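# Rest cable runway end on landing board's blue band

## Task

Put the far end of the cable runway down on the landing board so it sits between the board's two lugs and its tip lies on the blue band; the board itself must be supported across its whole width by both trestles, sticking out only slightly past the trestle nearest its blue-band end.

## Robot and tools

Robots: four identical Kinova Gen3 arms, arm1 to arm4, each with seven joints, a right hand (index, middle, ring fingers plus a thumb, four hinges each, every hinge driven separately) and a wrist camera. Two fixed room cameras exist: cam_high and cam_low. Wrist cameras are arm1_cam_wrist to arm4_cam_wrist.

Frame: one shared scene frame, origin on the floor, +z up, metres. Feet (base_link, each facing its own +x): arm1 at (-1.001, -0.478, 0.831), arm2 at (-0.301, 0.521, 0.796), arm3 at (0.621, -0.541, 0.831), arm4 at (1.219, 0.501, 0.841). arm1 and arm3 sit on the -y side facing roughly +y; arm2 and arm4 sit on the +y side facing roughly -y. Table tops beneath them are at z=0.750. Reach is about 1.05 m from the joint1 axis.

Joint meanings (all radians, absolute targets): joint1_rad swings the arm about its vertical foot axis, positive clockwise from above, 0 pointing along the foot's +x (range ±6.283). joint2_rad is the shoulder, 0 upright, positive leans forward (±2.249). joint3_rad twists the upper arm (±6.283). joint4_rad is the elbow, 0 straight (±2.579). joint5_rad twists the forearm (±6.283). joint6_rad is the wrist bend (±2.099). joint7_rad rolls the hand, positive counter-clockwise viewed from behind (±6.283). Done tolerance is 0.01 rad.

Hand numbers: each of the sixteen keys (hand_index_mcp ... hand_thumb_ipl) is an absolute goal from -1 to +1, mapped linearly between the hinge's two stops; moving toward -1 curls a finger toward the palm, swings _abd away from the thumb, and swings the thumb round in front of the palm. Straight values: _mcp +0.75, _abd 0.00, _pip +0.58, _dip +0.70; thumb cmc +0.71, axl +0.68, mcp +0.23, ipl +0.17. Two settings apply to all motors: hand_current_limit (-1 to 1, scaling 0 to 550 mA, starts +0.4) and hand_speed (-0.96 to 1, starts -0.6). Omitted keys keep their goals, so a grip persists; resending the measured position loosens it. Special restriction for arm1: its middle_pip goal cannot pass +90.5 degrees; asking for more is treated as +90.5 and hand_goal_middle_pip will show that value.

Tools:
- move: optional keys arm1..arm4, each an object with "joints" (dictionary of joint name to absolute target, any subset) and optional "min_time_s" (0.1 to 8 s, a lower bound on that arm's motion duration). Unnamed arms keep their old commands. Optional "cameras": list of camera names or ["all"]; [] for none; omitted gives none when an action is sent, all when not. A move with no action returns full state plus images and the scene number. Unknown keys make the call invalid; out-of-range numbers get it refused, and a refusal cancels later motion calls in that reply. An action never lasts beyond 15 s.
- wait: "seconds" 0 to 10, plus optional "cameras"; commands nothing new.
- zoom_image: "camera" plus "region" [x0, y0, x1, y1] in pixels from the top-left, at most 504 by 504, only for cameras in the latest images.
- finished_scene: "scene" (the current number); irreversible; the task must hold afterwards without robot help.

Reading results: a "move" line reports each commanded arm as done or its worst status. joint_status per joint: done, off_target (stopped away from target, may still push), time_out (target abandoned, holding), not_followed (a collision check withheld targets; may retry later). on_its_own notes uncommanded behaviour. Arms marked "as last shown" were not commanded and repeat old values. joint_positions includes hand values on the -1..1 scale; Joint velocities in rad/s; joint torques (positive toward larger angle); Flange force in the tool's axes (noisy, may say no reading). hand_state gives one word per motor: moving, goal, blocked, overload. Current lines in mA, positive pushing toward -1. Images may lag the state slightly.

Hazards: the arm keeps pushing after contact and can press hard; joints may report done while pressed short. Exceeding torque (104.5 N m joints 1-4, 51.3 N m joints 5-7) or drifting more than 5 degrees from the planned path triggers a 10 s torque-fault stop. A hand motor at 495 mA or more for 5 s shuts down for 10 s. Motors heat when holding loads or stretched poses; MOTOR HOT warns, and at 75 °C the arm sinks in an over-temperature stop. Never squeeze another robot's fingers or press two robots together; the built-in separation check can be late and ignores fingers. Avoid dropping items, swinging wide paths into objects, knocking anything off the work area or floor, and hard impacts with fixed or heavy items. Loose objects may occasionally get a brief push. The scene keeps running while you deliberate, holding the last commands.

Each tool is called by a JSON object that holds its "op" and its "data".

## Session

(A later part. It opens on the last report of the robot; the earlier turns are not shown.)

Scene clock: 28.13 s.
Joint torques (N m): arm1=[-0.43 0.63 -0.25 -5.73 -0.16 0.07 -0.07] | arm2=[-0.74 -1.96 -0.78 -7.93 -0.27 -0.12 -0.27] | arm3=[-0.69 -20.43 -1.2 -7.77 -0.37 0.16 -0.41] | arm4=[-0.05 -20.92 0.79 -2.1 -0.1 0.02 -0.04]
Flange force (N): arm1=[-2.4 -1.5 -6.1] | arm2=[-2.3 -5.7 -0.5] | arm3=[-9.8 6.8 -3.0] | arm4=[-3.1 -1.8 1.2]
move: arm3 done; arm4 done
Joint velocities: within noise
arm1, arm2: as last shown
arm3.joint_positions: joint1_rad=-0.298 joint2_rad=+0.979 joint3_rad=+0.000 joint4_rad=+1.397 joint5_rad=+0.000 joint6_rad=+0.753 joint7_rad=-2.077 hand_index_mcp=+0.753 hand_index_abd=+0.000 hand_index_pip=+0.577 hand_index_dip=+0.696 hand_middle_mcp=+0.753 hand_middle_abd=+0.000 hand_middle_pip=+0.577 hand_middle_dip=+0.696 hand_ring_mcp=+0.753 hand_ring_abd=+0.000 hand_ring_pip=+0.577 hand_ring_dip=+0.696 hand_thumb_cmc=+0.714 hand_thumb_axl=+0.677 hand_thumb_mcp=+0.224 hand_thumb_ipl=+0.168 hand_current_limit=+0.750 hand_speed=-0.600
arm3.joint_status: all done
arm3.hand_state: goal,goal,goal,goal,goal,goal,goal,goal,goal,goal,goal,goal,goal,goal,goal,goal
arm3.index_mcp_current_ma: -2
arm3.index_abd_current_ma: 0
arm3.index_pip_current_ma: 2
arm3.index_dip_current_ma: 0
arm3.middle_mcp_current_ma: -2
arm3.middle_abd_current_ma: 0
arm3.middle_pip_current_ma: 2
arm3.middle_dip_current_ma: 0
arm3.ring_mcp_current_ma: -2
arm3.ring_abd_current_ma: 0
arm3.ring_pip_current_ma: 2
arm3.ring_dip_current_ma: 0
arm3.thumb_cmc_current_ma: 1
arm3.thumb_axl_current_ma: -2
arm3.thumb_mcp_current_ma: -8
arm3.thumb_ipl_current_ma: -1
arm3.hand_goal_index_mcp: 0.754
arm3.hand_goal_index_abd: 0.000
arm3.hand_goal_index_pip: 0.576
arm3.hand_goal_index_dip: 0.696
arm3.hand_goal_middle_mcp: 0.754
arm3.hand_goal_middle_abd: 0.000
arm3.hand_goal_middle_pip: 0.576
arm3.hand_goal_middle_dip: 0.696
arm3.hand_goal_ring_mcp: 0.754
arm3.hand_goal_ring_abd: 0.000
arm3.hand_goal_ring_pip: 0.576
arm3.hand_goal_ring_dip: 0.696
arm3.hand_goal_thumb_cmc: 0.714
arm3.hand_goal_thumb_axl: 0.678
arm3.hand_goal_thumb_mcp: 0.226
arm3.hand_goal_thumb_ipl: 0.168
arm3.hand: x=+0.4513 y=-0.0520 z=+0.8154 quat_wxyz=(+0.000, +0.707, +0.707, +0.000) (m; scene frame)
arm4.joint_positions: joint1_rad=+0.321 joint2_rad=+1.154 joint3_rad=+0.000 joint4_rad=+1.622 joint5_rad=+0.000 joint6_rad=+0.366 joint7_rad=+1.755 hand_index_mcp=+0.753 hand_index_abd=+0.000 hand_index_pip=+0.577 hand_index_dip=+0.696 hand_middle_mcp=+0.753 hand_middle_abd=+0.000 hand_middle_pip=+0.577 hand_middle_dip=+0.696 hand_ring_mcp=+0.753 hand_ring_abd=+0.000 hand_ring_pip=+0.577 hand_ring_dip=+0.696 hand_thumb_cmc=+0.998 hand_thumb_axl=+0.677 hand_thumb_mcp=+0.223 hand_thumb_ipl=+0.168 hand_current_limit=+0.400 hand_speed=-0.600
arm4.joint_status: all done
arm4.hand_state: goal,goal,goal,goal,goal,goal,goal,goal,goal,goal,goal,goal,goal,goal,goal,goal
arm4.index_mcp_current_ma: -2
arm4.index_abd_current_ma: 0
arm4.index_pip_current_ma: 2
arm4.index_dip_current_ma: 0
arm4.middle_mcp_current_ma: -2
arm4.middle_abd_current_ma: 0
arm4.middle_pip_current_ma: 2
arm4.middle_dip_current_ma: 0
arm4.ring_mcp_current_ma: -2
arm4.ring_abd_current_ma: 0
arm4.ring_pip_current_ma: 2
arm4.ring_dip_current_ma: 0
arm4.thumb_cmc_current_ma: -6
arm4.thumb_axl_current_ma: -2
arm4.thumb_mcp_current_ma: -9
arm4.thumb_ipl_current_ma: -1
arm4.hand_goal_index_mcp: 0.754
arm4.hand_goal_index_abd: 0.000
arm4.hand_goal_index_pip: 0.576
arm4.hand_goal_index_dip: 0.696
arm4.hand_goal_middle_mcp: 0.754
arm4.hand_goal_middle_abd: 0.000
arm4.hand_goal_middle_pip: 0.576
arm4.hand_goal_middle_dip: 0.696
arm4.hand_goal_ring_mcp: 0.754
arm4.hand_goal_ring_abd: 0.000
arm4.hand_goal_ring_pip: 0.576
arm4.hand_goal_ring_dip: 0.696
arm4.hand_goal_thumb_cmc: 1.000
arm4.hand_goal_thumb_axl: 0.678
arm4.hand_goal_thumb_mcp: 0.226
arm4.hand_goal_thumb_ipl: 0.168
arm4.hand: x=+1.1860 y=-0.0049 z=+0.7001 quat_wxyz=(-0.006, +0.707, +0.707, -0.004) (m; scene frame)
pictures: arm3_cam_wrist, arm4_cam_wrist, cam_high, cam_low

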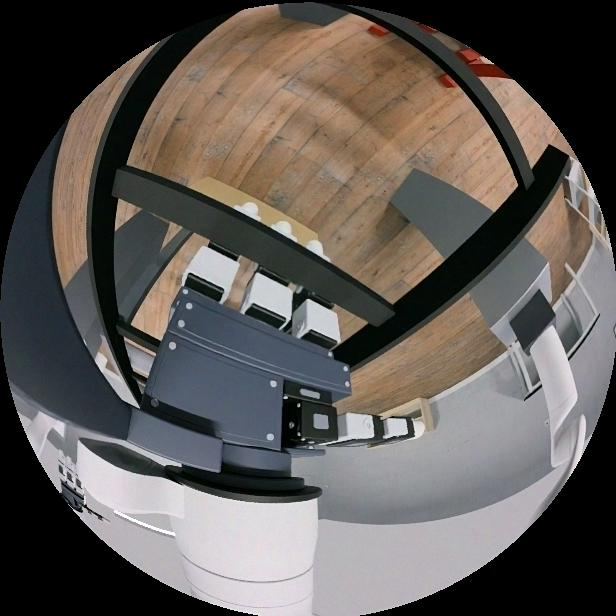

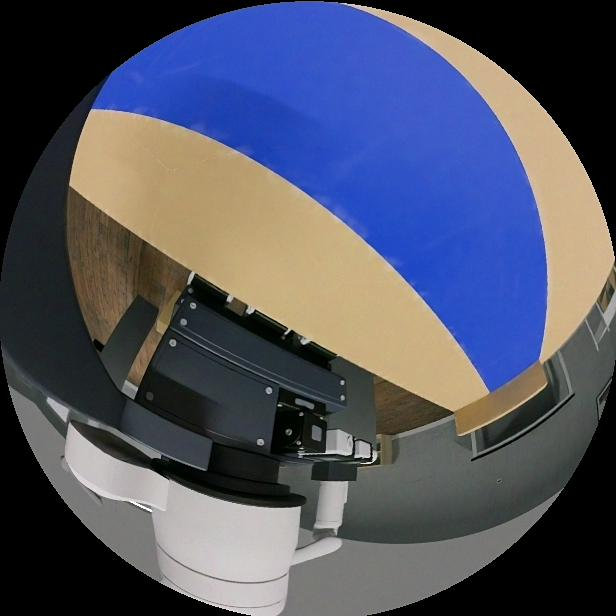

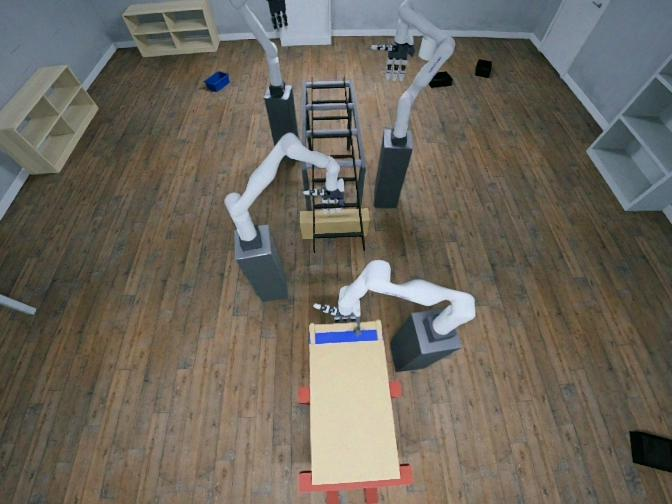

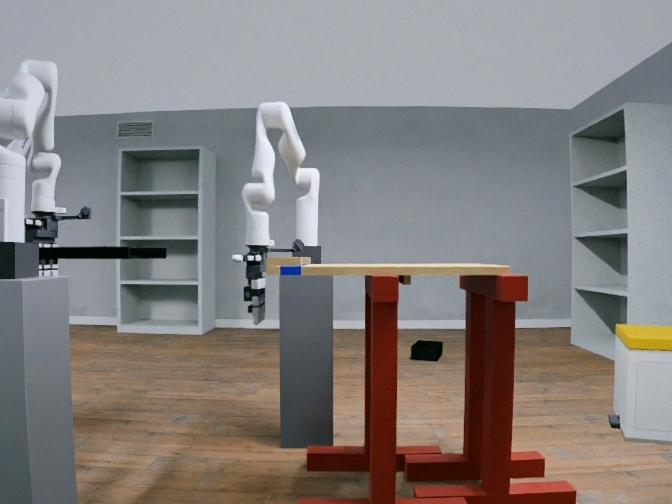

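{"op": "zoom_image", "data": {"camera": "arm3_cam_wrist", "region": [100, 140, 420, 400]}}

{"op": "zoom_image", "data": {"camera": "cam_low", "region": [225, 230, 325, 330]}}

{"op": "zoom_image", "data": {"camera": "cam_high", "region": [290, 160, 380, 255]}}

{"op": "zoom_image", "data": {"camera": "arm4_cam_wrist", "region": [100, 220, 500, 500]}}

Scaled by 1.575 from the camera's 616x616 image, which has a finer 880x880 frame.

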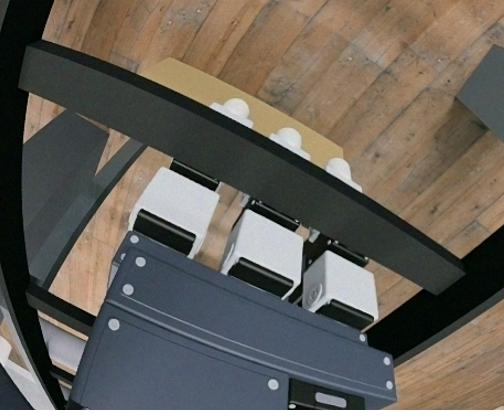

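Scaled by 5.040 from the camera's 672x504 image, which has a finer 960x720 frame.

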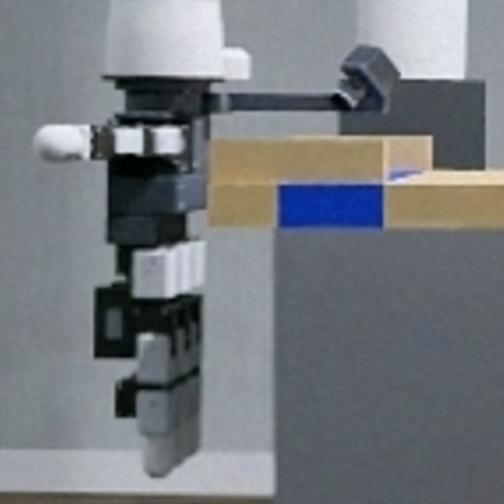

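Scaled by 5.305 from the camera's 672x504 image, which has a finer 960x720 frame.

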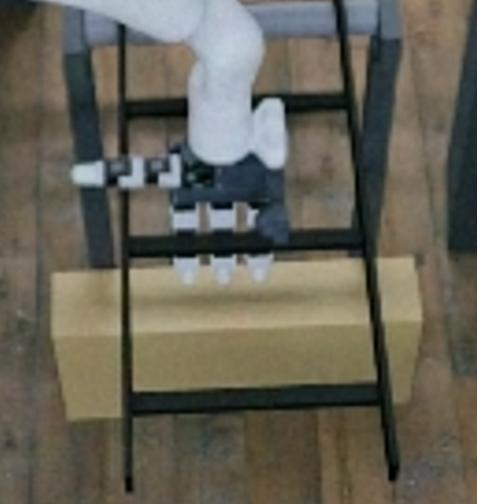

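Scaled by 1.260 from the camera's 616x616 image, which has a finer 880x880 frame.

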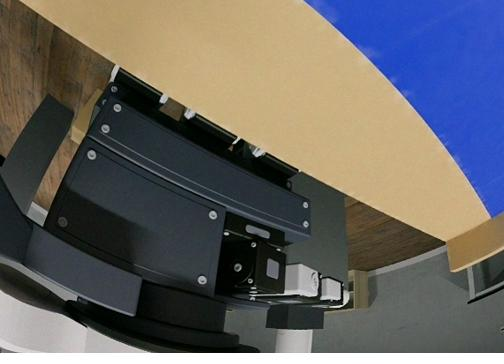

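{"op": "move", "data": {"arm3": {"joints": {"hand_index_pip": -0.518, "hand_middle_pip": -0.518, "hand_ring_pip": -0.518, "hand_index_dip": 0.0435, "hand_middle_dip": 0.0435, "hand_ring_dip": 0.0435}}, "arm4": {"joints": {"joint1_rad": 0.1714, "joint2_rad": 1.1422, "joint4_rad": 1.6668, "joint6_rad": 0.3326, "joint7_rad": 1.6050}, "min_time_s": 2.5}, "cameras": ["arm3_cam_wrist", "arm4_cam_wrist", "cam_high", "cam_low"]}}

{"op": "zoom_image", "data": {"camera": "arm3_cam_wrist", "region": [100, 140, 420, 400]}}

{"op": "zoom_image", "data": {"camera": "cam_low", "region": [225, 230, 425, 330]}}

Scene clock: 33.93 s.
Joint torques (N m): arm1=[-0.41 0.64 -0.25 -5.77 -0.21 0.03 -0.1] | arm2=[-0.74 -1.93 -0.79 -7.91 -0.28 -0.12 -0.27] | arm3=[-0.66 -20.43 -1.25 -7.7 -0.37 0.19 -0.42] | arm4=[-3.96 -20 -3.26 -1.42 -0.48 0.12 0.12]
Flange force (N): arm1=[-2.3 -1.7 -6.0] | arm2=[-2.2 -5.7 -0.5] | arm3=[-9.6 6.6 -2.9] | arm4=[-3.8 -9.1 0.4]
move: arm3 done; arm4 done
Joint velocities: within noise
arm1, arm2: as last shown
arm3.joint_positions: joint1_rad=-0.298 joint2_rad=+0.979 joint3_rad=+0.000 joint4_rad=+1.397 joint5_rad=+0.000 joint6_rad=+0.753 joint7_rad=-2.077 hand_index_mcp=+0.753 hand_index_abd=+0.000 hand_index_pip=-0.509 hand_index_dip=+0.047 hand_middle_mcp=+0.753 hand_middle_abd=+0.000 hand_middle_pip=-0.510 hand_middle_dip=+0.047 hand_ring_mcp=+0.753 hand_ring_abd=+0.000 hand_ring_pip=-0.511 hand_ring_dip=+0.047 hand_thumb_cmc=+0.714 hand_thumb_axl=+0.677 hand_thumb_mcp=+0.224 hand_thumb_ipl=+0.168 hand_current_limit=+0.750 hand_speed=-0.600
arm3.joint_status: all done
arm3.hand_state: goal,goal,goal,goal,goal,goal,goal,goal,goal,goal,goal,goal,goal,goal,goal,goal
arm3.index_mcp_current_ma: -2
arm3.index_abd_current_ma: 0
arm3.index_pip_current_ma: 27
arm3.index_dip_current_ma: 10
arm3.middle_mcp_current_ma: -2
arm3.middle_abd_current_ma: 0
arm3.middle_pip_current_ma: 23
arm3.middle_dip_current_ma: 9
arm3.ring_mcp_current_ma: -2
arm3.ring_abd_current_ma: 0
arm3.ring_pip_current_ma: 21
arm3.ring_dip_current_ma: 9
arm3.thumb_cmc_current_ma: 1
arm3.thumb_axl_current_ma: -2
arm3.thumb_mcp_current_ma: -8
arm3.thumb_ipl_current_ma: -1
arm3.hand_goal_index_mcp: 0.754
arm3.hand_goal_index_abd: 0.000
arm3.hand_goal_index_pip: -0.518
arm3.hand_goal_index_dip: 0.044
arm3.hand_goal_middle_mcp: 0.754
arm3.hand_goal_middle_abd: 0.000
arm3.hand_goal_middle_pip: -0.518
arm3.hand_goal_middle_dip: 0.044
arm3.hand_goal_ring_mcp: 0.754
arm3.hand_goal_ring_abd: 0.000
arm3.hand_goal_ring_pip: -0.518
arm3.hand_goal_ring_dip: 0.044
arm3.hand_goal_thumb_cmc: 0.714
arm3.hand_goal_thumb_axl: 0.678
arm3.hand_goal_thumb_mcp: 0.226
arm3.hand_goal_thumb_ipl: 0.168
arm3.hand: x=+0.4513 y=-0.0520 z=+0.8154 quat_wxyz=(+0.000, +0.707, +0.707, +0.000) (m; scene frame)
arm4.joint_positions: joint1_rad=+0.171 joint2_rad=+1.142 joint3_rad=+0.000 joint4_rad=+1.667 joint5_rad=+0.000 joint6_rad=+0.333 joint7_rad=+1.605 hand_index_mcp=+0.753 hand_index_abd=+0.000 hand_index_pip=+0.577 hand_index_dip=+0.696 hand_middle_mcp=+0.753 hand_middle_abd=+0.000 hand_middle_pip=+0.577 hand_middle_dip=+0.696 hand_ring_mcp=+0.753 hand_ring_abd=+0.000 hand_ring_pip=+0.577 hand_ring_dip=+0.696 hand_thumb_cmc=+0.998 hand_thumb_axl=+0.677 hand_thumb_mcp=+0.223 hand_thumb_ipl=+0.168 hand_current_limit=+0.400 hand_speed=-0.600
arm4.joint_status: all done
arm4.hand_state: goal,goal,goal,goal,goal,goal,goal,goal,goal,goal,goal,goal,goal,goal,goal,goal
arm4.index_mcp_current_ma: -3
arm4.index_abd_current_ma: 0
arm4.index_pip_current_ma: 2
arm4.index_dip_current_ma: 0
arm4.middle_mcp_current_ma: -3
arm4.middle_abd_current_ma: 0
arm4.middle_pip_current_ma: 2
arm4.middle_dip_current_ma: 0
arm4.ring_mcp_current_ma: -3
arm4.ring_abd_current_ma: 0
arm4.ring_pip_current_ma: 2
arm4.ring_dip_current_ma: 0
arm4.thumb_cmc_current_ma: -5
arm4.thumb_axl_current_ma: -2
arm4.thumb_mcp_current_ma: -9
arm4.thumb_ipl_current_ma: -1
arm4.hand_goal_index_mcp: 0.754
arm4.hand_goal_index_abd: 0.000
arm4.hand_goal_index_pip: 0.576
arm4.hand_goal_index_dip: 0.696
arm4.hand_goal_middle_mcp: 0.754
arm4.hand_goal_middle_abd: 0.000
arm4.hand_goal_middle_pip: 0.576
arm4.hand_goal_middle_dip: 0.696
arm4.hand_goal_ring_mcp: 0.754
arm4.hand_goal_ring_abd: 0.000
arm4.hand_goal_ring_pip: 0.576
arm4.hand_goal_ring_dip: 0.696
arm4.hand_goal_thumb_cmc: 1.000
arm4.hand_goal_thumb_axl: 0.678
arm4.hand_goal_thumb_mcp: 0.226
arm4.hand_goal_thumb_ipl: 0.168
arm4.hand: x=+1.2599 y=-0.0050 z=+0.6999 quat_wxyz=(-0.006, +0.707, +0.707, -0.004) (m; scene frame)
pictures: arm3_cam_wrist, arm4_cam_wrist, cam_high, cam_low

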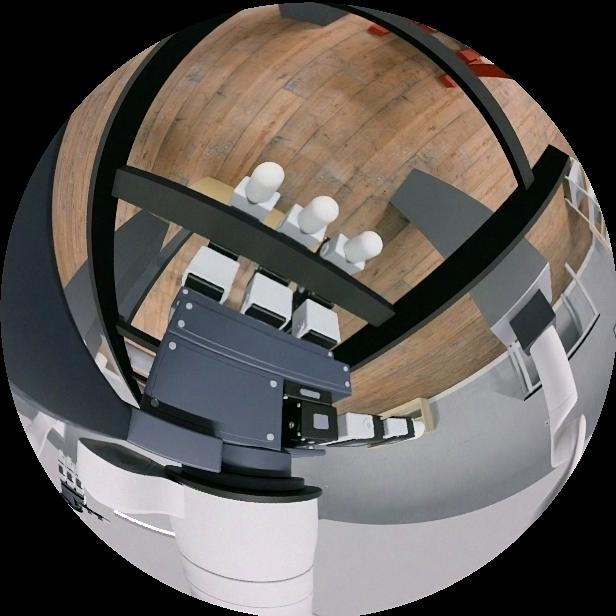

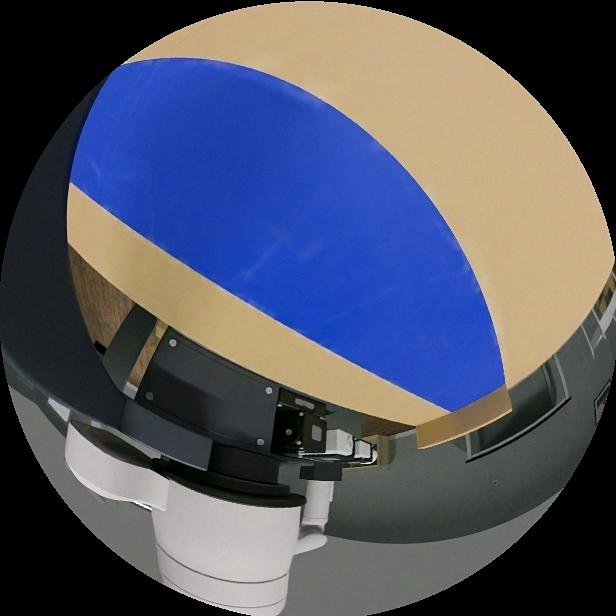

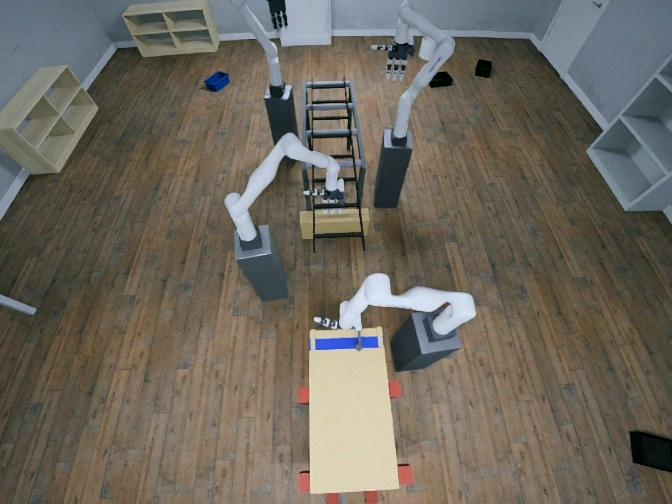

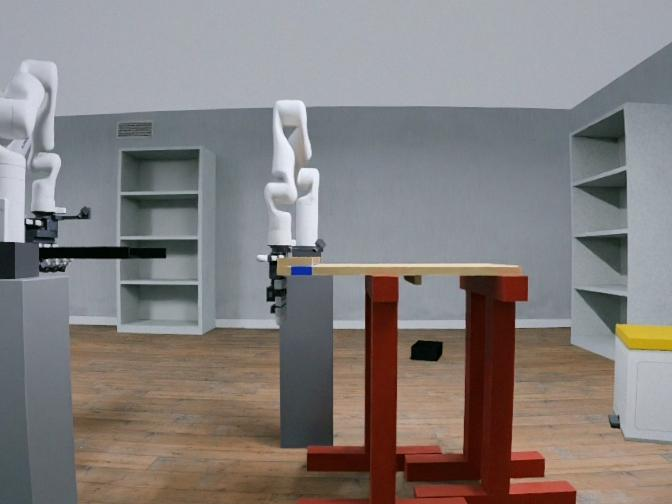

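Scaled by 1.575 from the camera's 616x616 image, which has a finer 880x880 frame.

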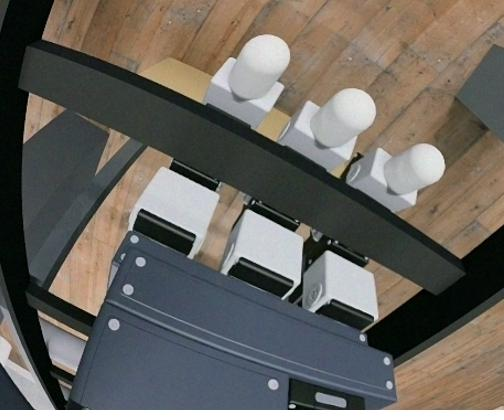

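Scaled by 2.520 from the camera's 672x504 image, which has a finer 960x720 frame.

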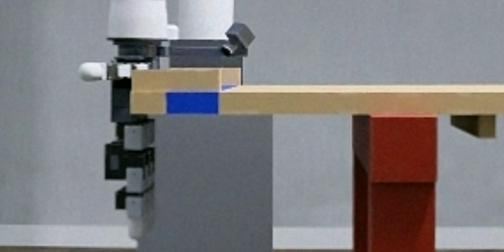

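{"op": "move", "data": {"arm4": {"joints": {"joint1_rad": -0.0342, "joint2_rad": 1.1397, "joint4_rad": 1.6619, "joint6_rad": 0.3400, "joint7_rad": 1.3994}, "min_time_s": 3}, "cameras": ["cam_high", "cam_low"]}}

{"op": "move", "data": {"arm4": {"joints": {"joint1_rad": -0.1909, "joint2_rad": 1.1510, "joint4_rad": 1.6028, "joint6_rad": 0.3878, "joint7_rad": 1.2427}, "min_time_s": 3}, "cameras": ["arm4_cam_wrist", "cam_high", "cam_low"]}}

{"op": "zoom_image", "data": {"camera": "cam_low", "region": [325, 230, 625, 380]}}

{"op": "zoom_image", "data": {"camera": "cam_high", "region": [280, 330, 430, 504]}}

Scene clock: 38.03 s.
Joint torques (N m): arm1=[-0.46 0.73 -0.21 -5.76 -0.19 0.08 -0.11] | arm2=[-0.7 -1.95 -0.76 -7.92 -0.24 -0.13 -0.25] | arm3=[-0.69 -20.51 -1.21 -7.67 -0.34 0.18 -0.43] | arm4=[-3.92 -21.64 -3.14 -2.44 -0.41 -0.14 0.21]
Flange force (N): arm1=[-2.2 -1.5 -5.8] | arm2=[-2.3 -5.5 -0.5] | arm3=[-9.3 6.6 -2.8] | arm4=[-3.9 -8.0 2.8]
move: arm4 done
Joint velocities: within noise
arm1, arm2, arm3: as last shown
arm4.joint_positions: joint1_rad=-0.034 joint2_rad=+1.140 joint3_rad=+0.000 joint4_rad=+1.662 joint5_rad=+0.000 joint6_rad=+0.340 joint7_rad=+1.399 hand_index_mcp=+0.753 hand_index_abd=+0.000 hand_index_pip=+0.577 hand_index_dip=+0.696 hand_middle_mcp=+0.753 hand_middle_abd=+0.000 hand_middle_pip=+0.577 hand_middle_dip=+0.696 hand_ring_mcp=+0.753 hand_ring_abd=+0.000 hand_ring_pip=+0.577 hand_ring_dip=+0.696 hand_thumb_cmc=+0.998 hand_thumb_axl=+0.677 hand_thumb_mcp=+0.223 hand_thumb_ipl=+0.168 hand_current_limit=+0.400 hand_speed=-0.600
arm4.joint_status: all done
arm4.hand_state: goal,goal,goal,goal,goal,goal,goal,goal,goal,goal,goal,goal,goal,goal,goal,goal
arm4.index_mcp_current_ma: -3
arm4.index_abd_current_ma: 0
arm4.index_pip_current_ma: 2
arm4.index_dip_current_ma: 0
arm4.middle_mcp_current_ma: -3
arm4.middle_abd_current_ma: 0
arm4.middle_pip_current_ma: 2
arm4.middle_dip_current_ma: 0
arm4.ring_mcp_current_ma: -3
arm4.ring_abd_current_ma: 0
arm4.ring_pip_current_ma: 2
arm4.ring_dip_current_ma: 0
arm4.thumb_cmc_current_ma: -5
arm4.thumb_axl_current_ma: -2
arm4.thumb_mcp_current_ma: -9
arm4.thumb_ipl_current_ma: -1
arm4.hand_goal_index_mcp: 0.754
arm4.hand_goal_index_abd: 0.000
arm4.hand_goal_index_pip: 0.576
arm4.hand_goal_index_dip: 0.696
arm4.hand_goal_middle_mcp: 0.754
arm4.hand_goal_middle_abd: 0.000
arm4.hand_goal_middle_pip: 0.576
arm4.hand_goal_middle_dip: 0.696
arm4.hand_goal_ring_mcp: 0.754
arm4.hand_goal_ring_abd: 0.000
arm4.hand_goal_ring_pip: 0.576
arm4.hand_goal_ring_dip: 0.696
arm4.hand_goal_thumb_cmc: 1.000
arm4.hand_goal_thumb_axl: 0.678
arm4.hand_goal_thumb_mcp: 0.226
arm4.hand_goal_thumb_ipl: 0.168
arm4.hand: x=+1.3599 y=-0.0051 z=+0.7002 quat_wxyz=(-0.006, +0.707, +0.707, -0.004) (m; scene frame)
pictures: cam_high, cam_low

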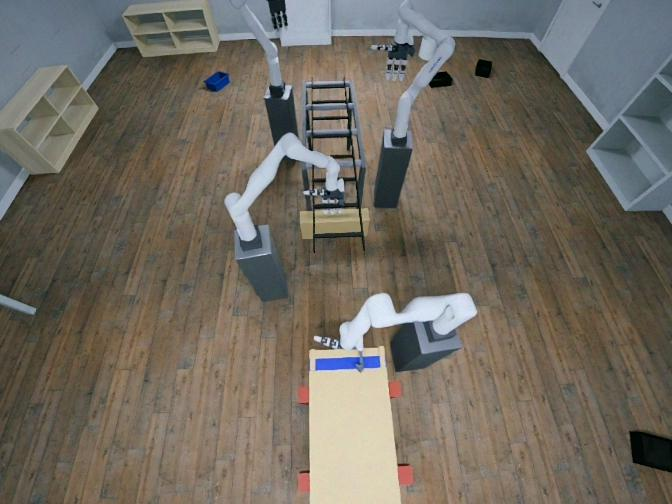

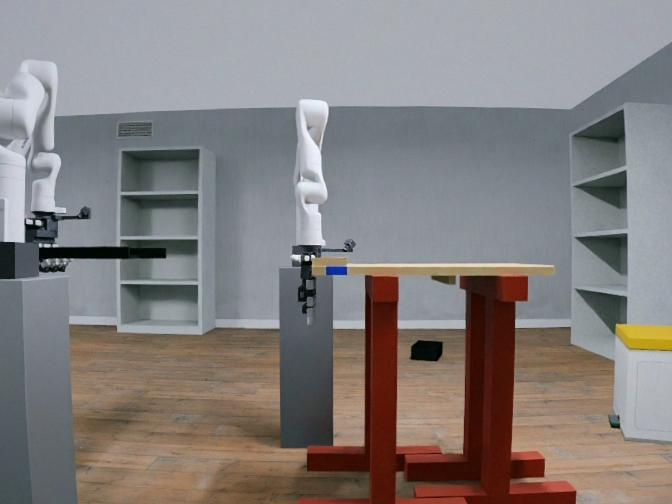

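Scene clock: 41.33 s.
Joint torques (N m): arm1=[-0.39 0.64 -0.23 -5.8 -0.17 0.05 -0.08] | arm2=[-0.7 -1.95 -0.78 -7.9 -0.24 -0.1 -0.28] | arm3=[-0.65 -20.46 -1.22 -7.68 -0.34 0.2 -0.45] | arm4=[-4.21 -21.04 -3.39 -3.11 -0.52 -0.47 0.18]
Flange force (N): arm1=[-2.3 -1.5 -5.9] | arm2=[-2.3 -5.7 -0.5] | arm3=[-9.5 6.6 -2.9] | arm4=[-4.2 -7.9 -0.3]
move: arm4 done
Joint velocities: within noise
arm1, arm2, arm3: as last shown
arm4.joint_positions: joint1_rad=-0.191 joint2_rad=+1.151 joint3_rad=+0.000 joint4_rad=+1.603 joint5_rad=+0.000 joint6_rad=+0.388 joint7_rad=+1.243 hand_index_mcp=+0.753 hand_index_abd=+0.000 hand_index_pip=+0.577 hand_index_dip=+0.696 hand_middle_mcp=+0.753 hand_middle_abd=+0.000 hand_middle_pip=+0.577 hand_middle_dip=+0.696 hand_ring_mcp=+0.753 hand_ring_abd=+0.000 hand_ring_pip=+0.577 hand_ring_dip=+0.696 hand_thumb_cmc=+0.998 hand_thumb_axl=+0.677 hand_thumb_mcp=+0.223 hand_thumb_ipl=+0.168 hand_current_limit=+0.400 hand_speed=-0.600
arm4.joint_status: all done
arm4.hand_state: goal,goal,goal,goal,goal,goal,goal,goal,goal,goal,goal,goal,goal,goal,goal,goal
arm4.index_mcp_current_ma: -3
arm4.index_abd_current_ma: 0
arm4.index_pip_current_ma: 2
arm4.index_dip_current_ma: 0
arm4.middle_mcp_current_ma: -3
arm4.middle_abd_current_ma: 0
arm4.middle_pip_current_ma: 2
arm4.middle_dip_current_ma: 0
arm4.ring_mcp_current_ma: -3
arm4.ring_abd_current_ma: 0
arm4.ring_pip_current_ma: 2
arm4.ring_dip_current_ma: 0
arm4.thumb_cmc_current_ma: -5
arm4.thumb_axl_current_ma: -2
arm4.thumb_mcp_current_ma: -9
arm4.thumb_ipl_current_ma: -1
arm4.hand_goal_index_mcp: 0.754
arm4.hand_goal_index_abd: 0.000
arm4.hand_goal_index_pip: 0.576
arm4.hand_goal_index_dip: 0.696
arm4.hand_goal_middle_mcp: 0.754
arm4.hand_goal_middle_abd: 0.000
arm4.hand_goal_middle_pip: 0.576
arm4.hand_goal_middle_dip: 0.696
arm4.hand_goal_ring_mcp: 0.754
arm4.hand_goal_ring_abd: 0.000
arm4.hand_goal_ring_pip: 0.576
arm4.hand_goal_ring_dip: 0.696
arm4.hand_goal_thumb_cmc: 1.000
arm4.hand_goal_thumb_axl: 0.678
arm4.hand_goal_thumb_mcp: 0.226
arm4.hand_goal_thumb_ipl: 0.168
arm4.hand: x=+1.4399 y=-0.0052 z=+0.7000 quat_wxyz=(-0.006, +0.707, +0.707, -0.004) (m; scene frame)
pictures: arm4_cam_wrist, cam_high, cam_low

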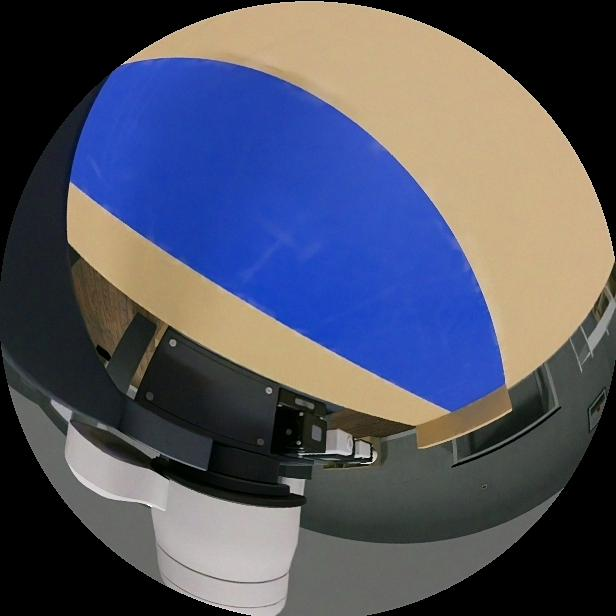

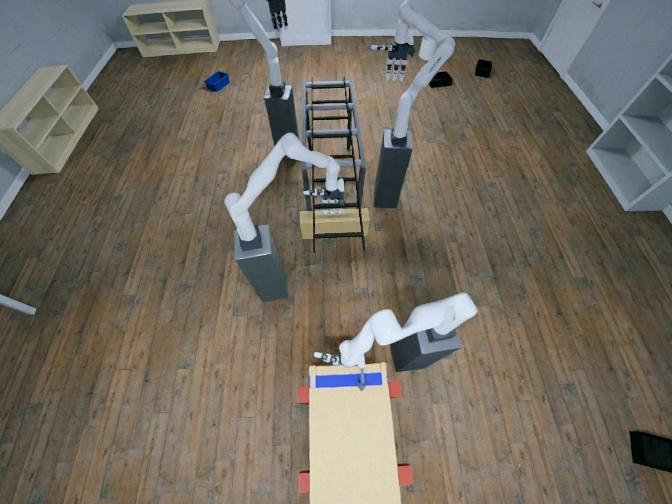

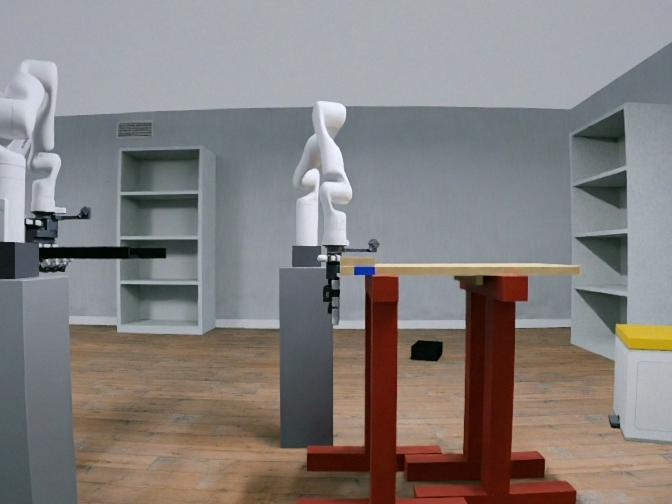

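Scaled by 1.680 from the camera's 672x504 image, which has a finer 960x720 frame.

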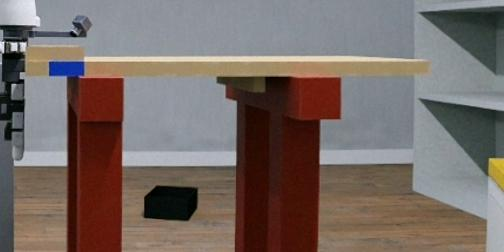

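Scaled by 2.897 from the camera's 672x504 image, which has a finer 960x720 frame.

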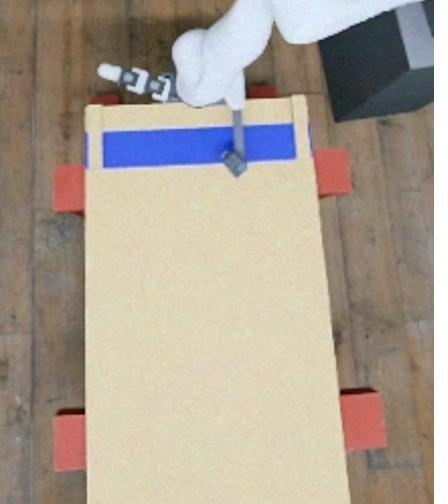

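{"op": "move", "data": {"arm4": {"joints": {"joint1_rad": -0.2643, "joint2_rad": 1.1615, "joint4_rad": 1.5556, "joint6_rad": 0.4245, "joint7_rad": 1.1694}, "min_time_s": 2}, "arm3": {"joints": {"joint2_rad": 0.9353, "joint4_rad": 1.3944, "joint6_rad": 0.7992}, "min_time_s": 3}, "cameras": ["arm3_cam_wrist", "cam_high", "cam_low"]}}

{"op": "zoom_image", "data": {"camera": "cam_low", "region": [325, 230, 625, 380]}}

{"op": "zoom_image", "data": {"camera": "arm3_cam_wrist", "region": [100, 140, 420, 400]}}

{"op": "zoom_image", "data": {"camera": "cam_low", "region": [20, 200, 220, 300]}}

Scene clock: 46.07 s.
Joint torques (N m): arm1=[-0.44 0.66 -0.27 -5.76 -0.2 0.04 -0.1] | arm2=[-0.76 -1.94 -0.76 -7.9 -0.26 -0.12 -0.27] | arm3=[-0.58 -41.04 0.12 -15.75 0.31 0.97 -0.49] | arm4=[-12.47 -23.5 -12.02 -8.38 -3.35 -2.89 -0.98]
Flange force (N): arm1=[-2.2 -1.7 -6.0] | arm2=[-2.3 -5.6 -0.6] | arm3=[-9.6 6.7 35.6] | arm4=[-2.1 -27.8 -3.3]
move: arm3 done; arm4 done
Joint velocities: within noise
arm1, arm2: as last shown
arm3.joint_positions: joint1_rad=-0.298 joint2_rad=+0.935 joint3_rad=+0.000 joint4_rad=+1.394 joint5_rad=+0.000 joint6_rad=+0.799 joint7_rad=-2.077 hand_index_mcp=+0.799 hand_index_abd=-0.001 hand_index_pip=-0.457 hand_index_dip=+0.056 hand_middle_mcp=+0.801 hand_middle_abd=+0.000 hand_middle_pip=-0.463 hand_middle_dip=+0.051 hand_ring_mcp=+0.803 hand_ring_abd=+0.000 hand_ring_pip=-0.469 hand_ring_dip=+0.048 hand_thumb_cmc=+0.714 hand_thumb_axl=+0.677 hand_thumb_mcp=+0.224 hand_thumb_ipl=+0.168 hand_current_limit=+0.750 hand_speed=-0.600
arm3.joint_status: all done
arm3.hand_state: blocked,goal,blocked,goal,blocked,goal,blocked,goal,blocked,goal,blocked,goal,goal,goal,goal,goal
arm3.index_mcp_current_ma: 187
arm3.index_abd_current_ma: -1
arm3.index_pip_current_ma: 246
arm3.index_dip_current_ma: 41
arm3.middle_mcp_current_ma: 194
arm3.middle_abd_current_ma: -1
arm3.middle_pip_current_ma: 219
arm3.middle_dip_current_ma: 22
arm3.ring_mcp_current_ma: 204
arm3.ring_abd_current_ma: 0
arm3.ring_pip_current_ma: 190
arm3.ring_dip_current_ma: 11
arm3.thumb_cmc_current_ma: 1
arm3.thumb_axl_current_ma: -2
arm3.thumb_mcp_current_ma: -8
arm3.thumb_ipl_current_ma: -1
arm3.hand_goal_index_mcp: 0.754
arm3.hand_goal_index_abd: 0.000
arm3.hand_goal_index_pip: -0.518
arm3.hand_goal_index_dip: 0.044
arm3.hand_goal_middle_mcp: 0.754
arm3.hand_goal_middle_abd: 0.000
arm3.hand_goal_middle_pip: -0.518
arm3.hand_goal_middle_dip: 0.044
arm3.hand_goal_ring_mcp: 0.754
arm3.hand_goal_ring_abd: 0.000
arm3.hand_goal_ring_pip: -0.518
arm3.hand_goal_ring_dip: 0.044
arm3.hand_goal_thumb_cmc: 0.714
arm3.hand_goal_thumb_axl: 0.678
arm3.hand_goal_thumb_mcp: 0.226
arm3.hand_goal_thumb_ipl: 0.168
arm3.hand: x=+0.4513 y=-0.0520 z=+0.8405 quat_wxyz=(+0.000, +0.707, +0.707, +0.000) (m; scene frame)
arm4.joint_positions: joint1_rad=-0.264 joint2_rad=+1.161 joint3_rad=+0.000 joint4_rad=+1.556 joint5_rad=+0.000 joint6_rad=+0.425 joint7_rad=+1.169 hand_index_mcp=+0.753 hand_index_abd=+0.000 hand_index_pip=+0.577 hand_index_dip=+0.696 hand_middle_mcp=+0.753 hand_middle_abd=+0.000 hand_middle_pip=+0.577 hand_middle_dip=+0.696 hand_ring_mcp=+0.753 hand_ring_abd=+0.000 hand_ring_pip=+0.577 hand_ring_dip=+0.696 hand_thumb_cmc=+0.998 hand_thumb_axl=+0.677 hand_thumb_mcp=+0.223 hand_thumb_ipl=+0.168 hand_current_limit=+0.400 hand_speed=-0.600
arm4.joint_status: all done
arm4.hand_state: goal,goal,goal,goal,goal,goal,goal,goal,goal,goal,goal,goal,goal,goal,goal,goal
arm4.index_mcp_current_ma: -3
arm4.index_abd_current_ma: 0
arm4.index_pip_current_ma: 2
arm4.index_dip_current_ma: 0
arm4.middle_mcp_current_ma: -3
arm4.middle_abd_current_ma: 0
arm4.middle_pip_current_ma: 2
arm4.middle_dip_current_ma: 0
arm4.ring_mcp_current_ma: -3
arm4.ring_abd_current_ma: 0
arm4.ring_pip_current_ma: 2
arm4.ring_dip_current_ma: 0
arm4.thumb_cmc_current_ma: -5
arm4.thumb_axl_current_ma: -2
arm4.thumb_mcp_current_ma: -9
arm4.thumb_ipl_current_ma: -1
arm4.hand_goal_index_mcp: 0.754
arm4.hand_goal_index_abd: 0.000
arm4.hand_goal_index_pip: 0.576
arm4.hand_goal_index_dip: 0.696
arm4.hand_goal_middle_mcp: 0.754
arm4.hand_goal_middle_abd: 0.000
arm4.hand_goal_middle_pip: 0.576
arm4.hand_goal_middle_dip: 0.696
arm4.hand_goal_ring_mcp: 0.754
arm4.hand_goal_ring_abd: 0.000
arm4.hand_goal_ring_pip: 0.576
arm4.hand_goal_ring_dip: 0.696
arm4.hand_goal_thumb_cmc: 1.000
arm4.hand_goal_thumb_axl: 0.678
arm4.hand_goal_thumb_mcp: 0.226
arm4.hand_goal_thumb_ipl: 0.168
arm4.hand: x=+1.4799 y=-0.0051 z=+0.7000 quat_wxyz=(-0.006, +0.707, +0.707, -0.004) (m; scene frame)
pictures: arm3_cam_wrist, cam_high, cam_low

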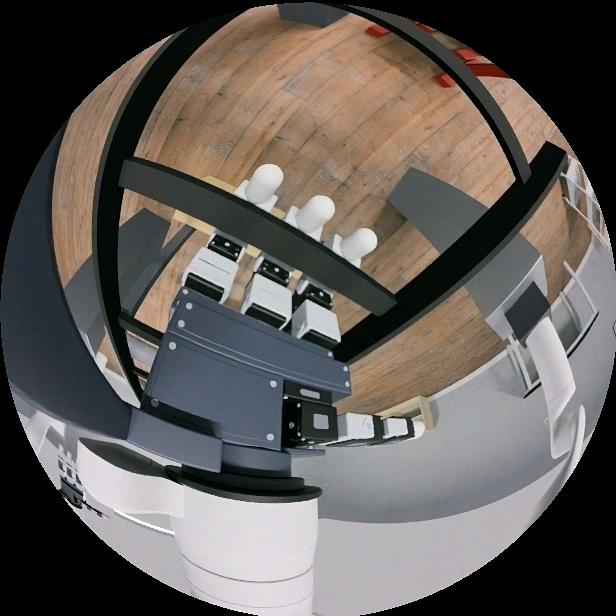

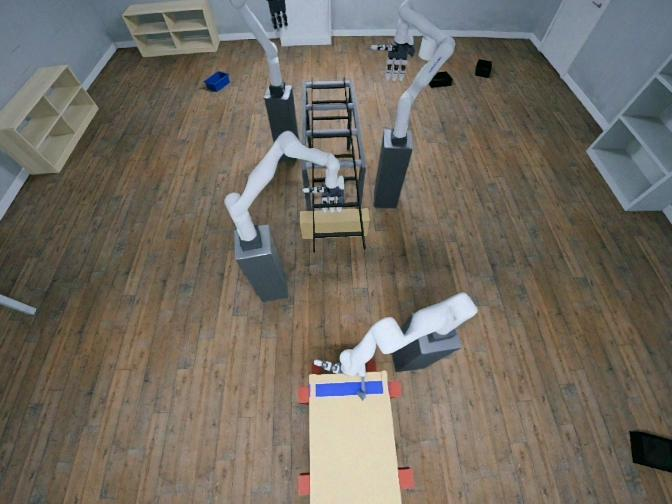

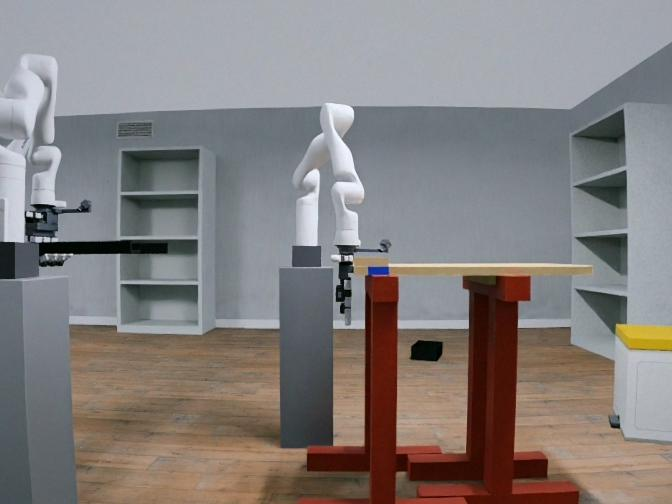

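Scaled by 1.680 from the camera's 672x504 image, which has a finer 960x720 frame.

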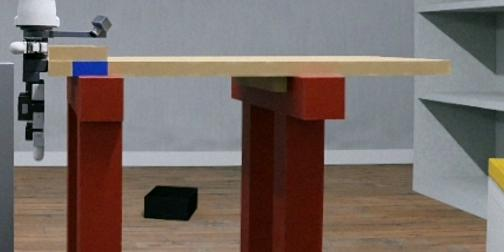

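Scaled by 1.575 from the camera's 616x616 image, which has a finer 880x880 frame.

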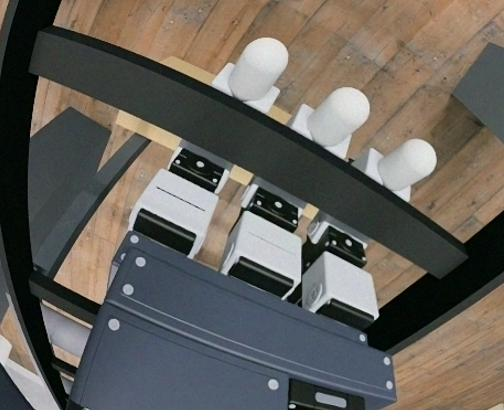

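Scaled by 2.520 from the camera's 672x504 image, which has a finer 960x720 frame.

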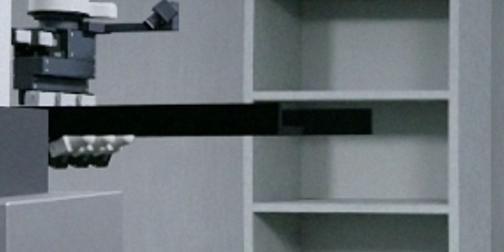

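{"op": "move", "data": {"arm4": {"joints": {"joint1_rad": -0.1909, "joint2_rad": 1.1510, "joint4_rad": 1.6028, "joint6_rad": 0.3878, "joint7_rad": 1.2427}, "min_time_s": 2.5}, "arm3": {"joints": {"joint1_rad": -0.0846, "joint2_rad": 0.8681, "joint4_rad": 1.5680, "joint6_rad": 0.6933, "joint7_rad": -1.8637}, "min_time_s": 5}, "cameras": ["arm3_cam_wrist", "cam_high", "cam_low"]}}

{"op": "zoom_image", "data": {"camera": "cam_low", "region": [325, 230, 625, 380]}}

{"op": "zoom_image", "data": {"camera": "arm3_cam_wrist", "region": [100, 140, 420, 400]}}

{"op": "zoom_image", "data": {"camera": "cam_high", "region": [280, 70, 430, 280]}}

Scene clock: 54.77 s.
Joint torques (N m): arm1=[-0.47 0.67 -0.23 -5.8 -0.16 0.06 -0.12] | arm2=[-0.72 -1.97 -0.79 -7.92 -0.24 -0.11 -0.27] | arm3=[-0.55 -35.97 0.07 -13.26 0.36 0.88 -0.4] | arm4=[-0.02 -21.11 0.78 -2.19 -0.11 0.03 0]
Flange force (N): arm1=[-2.2 -1.6 -5.8] | arm2=[-2.3 -5.7 -0.5] | arm3=[-9.0 4.0 31.4] | arm4=[-3.7 0.2 1.3]
move: arm3 done; arm4 done
Joint velocities: within noise
arm1, arm2: as last shown
arm3.joint_positions: joint1_rad=-0.085 joint2_rad=+0.868 joint3_rad=+0.000 joint4_rad=+1.568 joint5_rad=+0.000 joint6_rad=+0.693 joint7_rad=-1.864 hand_index_mcp=+0.805 hand_index_abd=-0.001 hand_index_pip=-0.440 hand_index_dip=+0.068 hand_middle_mcp=+0.808 hand_middle_abd=+0.000 hand_middle_pip=-0.449 hand_middle_dip=+0.065 hand_ring_mcp=+0.811 hand_ring_abd=+0.000 hand_ring_pip=-0.456 hand_ring_dip=+0.061 hand_thumb_cmc=+0.714 hand_thumb_axl=+0.677 hand_thumb_mcp=+0.224 hand_thumb_ipl=+0.168 hand_current_limit=+0.750 hand_speed=-0.600
arm3.joint_status: all done
arm3.hand_state: blocked,goal,blocked,blocked,blocked,goal,blocked,blocked,blocked,goal,blocked,goal,goal,goal,goal,goal
arm3.index_mcp_current_ma: 213
arm3.index_abd_current_ma: -1
arm3.index_pip_current_ma: 323
arm3.index_dip_current_ma: 87
arm3.middle_mcp_current_ma: 227
arm3.middle_abd_current_ma: -1
arm3.middle_pip_current_ma: 281
arm3.middle_dip_current_ma: 74
arm3.ring_mcp_current_ma: 244
arm3.ring_abd_current_ma: 0
arm3.ring_pip_current_ma: 249
arm3.ring_dip_current_ma: 57
arm3.thumb_cmc_current_ma: 1
arm3.thumb_axl_current_ma: -2
arm3.thumb_mcp_current_ma: -8
arm3.thumb_ipl_current_ma: -1
arm3.hand_goal_index_mcp: 0.754
arm3.hand_goal_index_abd: 0.000
arm3.hand_goal_index_pip: -0.518
arm3.hand_goal_index_dip: 0.044
arm3.hand_goal_middle_mcp: 0.754
arm3.hand_goal_middle_abd: 0.000
arm3.hand_goal_middle_pip: -0.518
arm3.hand_goal_middle_dip: 0.044
arm3.hand_goal_ring_mcp: 0.754
arm3.hand_goal_ring_abd: 0.000
arm3.hand_goal_ring_pip: -0.518
arm3.hand_goal_ring_dip: 0.044
arm3.hand_goal_thumb_cmc: 0.714
arm3.hand_goal_thumb_axl: 0.678
arm3.hand_goal_thumb_mcp: 0.226
arm3.hand_goal_thumb_ipl: 0.168
arm3.hand: x=+0.5772 y=-0.0498 z=+0.8407 quat_wxyz=(+0.001, +0.707, +0.707, +0.001) (m; scene frame)
arm4.joint_positions: joint1_rad=-0.191 joint2_rad=+1.151 joint3_rad=+0.000 joint4_rad=+1.603 joint5_rad=+0.000 joint6_rad=+0.388 joint7_rad=+1.243 hand_index_mcp=+0.753 hand_index_abd=+0.000 hand_index_pip=+0.577 hand_index_dip=+0.696 hand_middle_mcp=+0.753 hand_middle_abd=+0.000 hand_middle_pip=+0.577 hand_middle_dip=+0.696 hand_ring_mcp=+0.753 hand_ring_abd=+0.000 hand_ring_pip=+0.577 hand_ring_dip=+0.696 hand_thumb_cmc=+0.998 hand_thumb_axl=+0.677 hand_thumb_mcp=+0.223 hand_thumb_ipl=+0.168 hand_current_limit=+0.400 hand_speed=-0.600
arm4.joint_status: all done
arm4.hand_state: goal,goal,goal,goal,goal,goal,goal,goal,goal,goal,goal,goal,goal,goal,goal,goal
arm4.index_mcp_current_ma: -3
arm4.index_abd_current_ma: 0
arm4.index_pip_current_ma: 2
arm4.index_dip_current_ma: 0
arm4.middle_mcp_current_ma: -3
arm4.middle_abd_current_ma: 0
arm4.middle_pip_current_ma: 2
arm4.middle_dip_current_ma: 0
arm4.ring_mcp_current_ma: -3
arm4.ring_abd_current_ma: 0
arm4.ring_pip_current_ma: 2
arm4.ring_dip_current_ma: 0
arm4.thumb_cmc_current_ma: -5
arm4.thumb_axl_current_ma: -2
arm4.thumb_mcp_current_ma: -9
arm4.thumb_ipl_current_ma: -1
arm4.hand_goal_index_mcp: 0.754
arm4.hand_goal_index_abd: 0.000
arm4.hand_goal_index_pip: 0.576
arm4.hand_goal_index_dip: 0.696
arm4.hand_goal_middle_mcp: 0.754
arm4.hand_goal_middle_abd: 0.000
arm4.hand_goal_middle_pip: 0.576
arm4.hand_goal_middle_dip: 0.696
arm4.hand_goal_ring_mcp: 0.754
arm4.hand_goal_ring_abd: 0.000
arm4.hand_goal_ring_pip: 0.576
arm4.hand_goal_ring_dip: 0.696
arm4.hand_goal_thumb_cmc: 1.000
arm4.hand_goal_thumb_axl: 0.678
arm4.hand_goal_thumb_mcp: 0.226
arm4.hand_goal_thumb_ipl: 0.168
arm4.hand: x=+1.4399 y=-0.0052 z=+0.7000 quat_wxyz=(-0.006, +0.707, +0.707, -0.004) (m; scene frame)
pictures: arm3_cam_wrist, cam_high, cam_low

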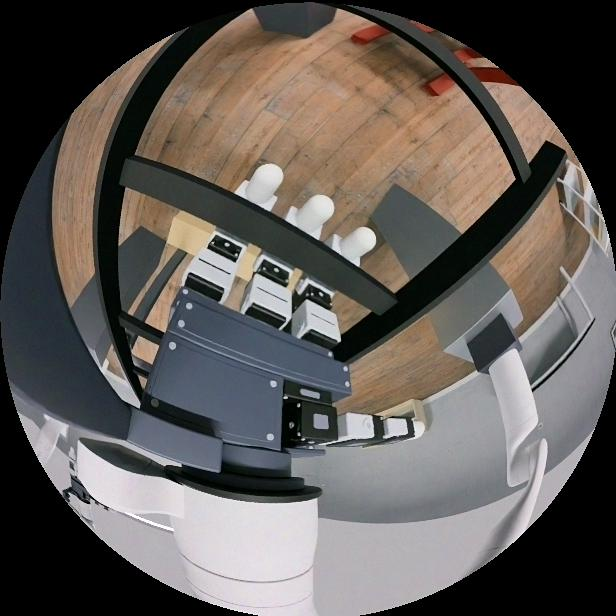

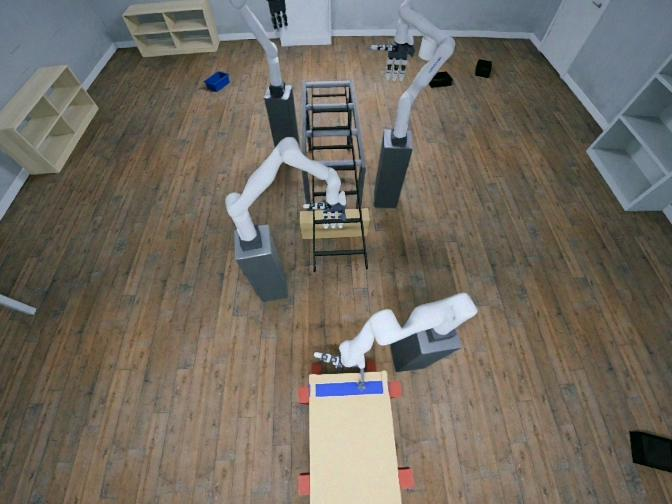

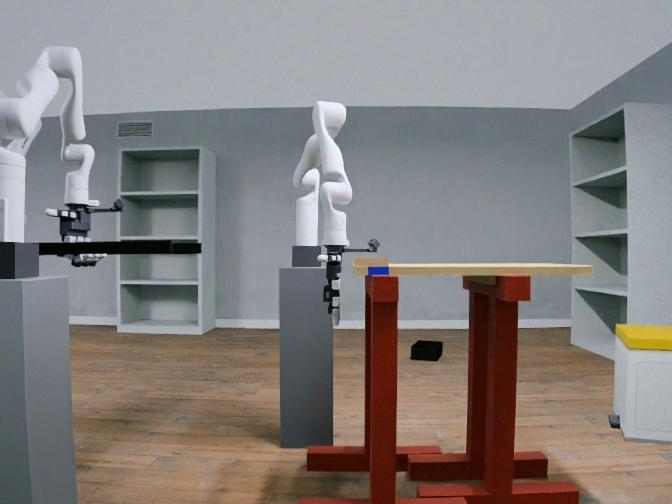

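Scaled by 1.680 from the camera's 672x504 image, which has a finer 960x720 frame.

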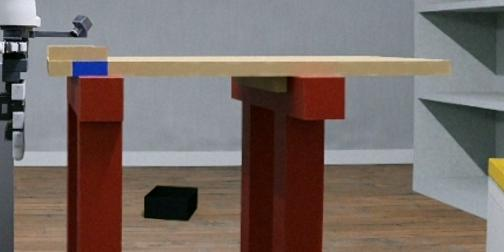

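Scaled by 1.575 from the camera's 616x616 image, which has a finer 880x880 frame.

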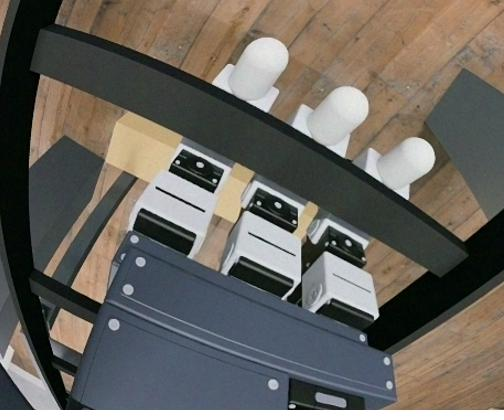

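Scaled by 2.400 from the camera's 672x504 image, which has a finer 960x720 frame.

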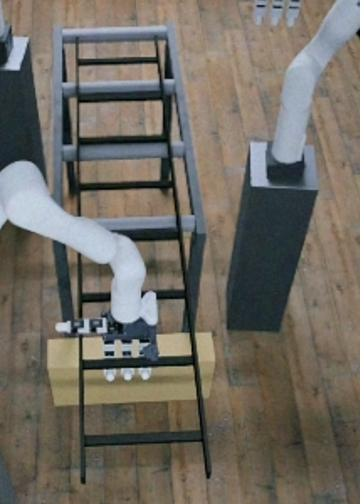

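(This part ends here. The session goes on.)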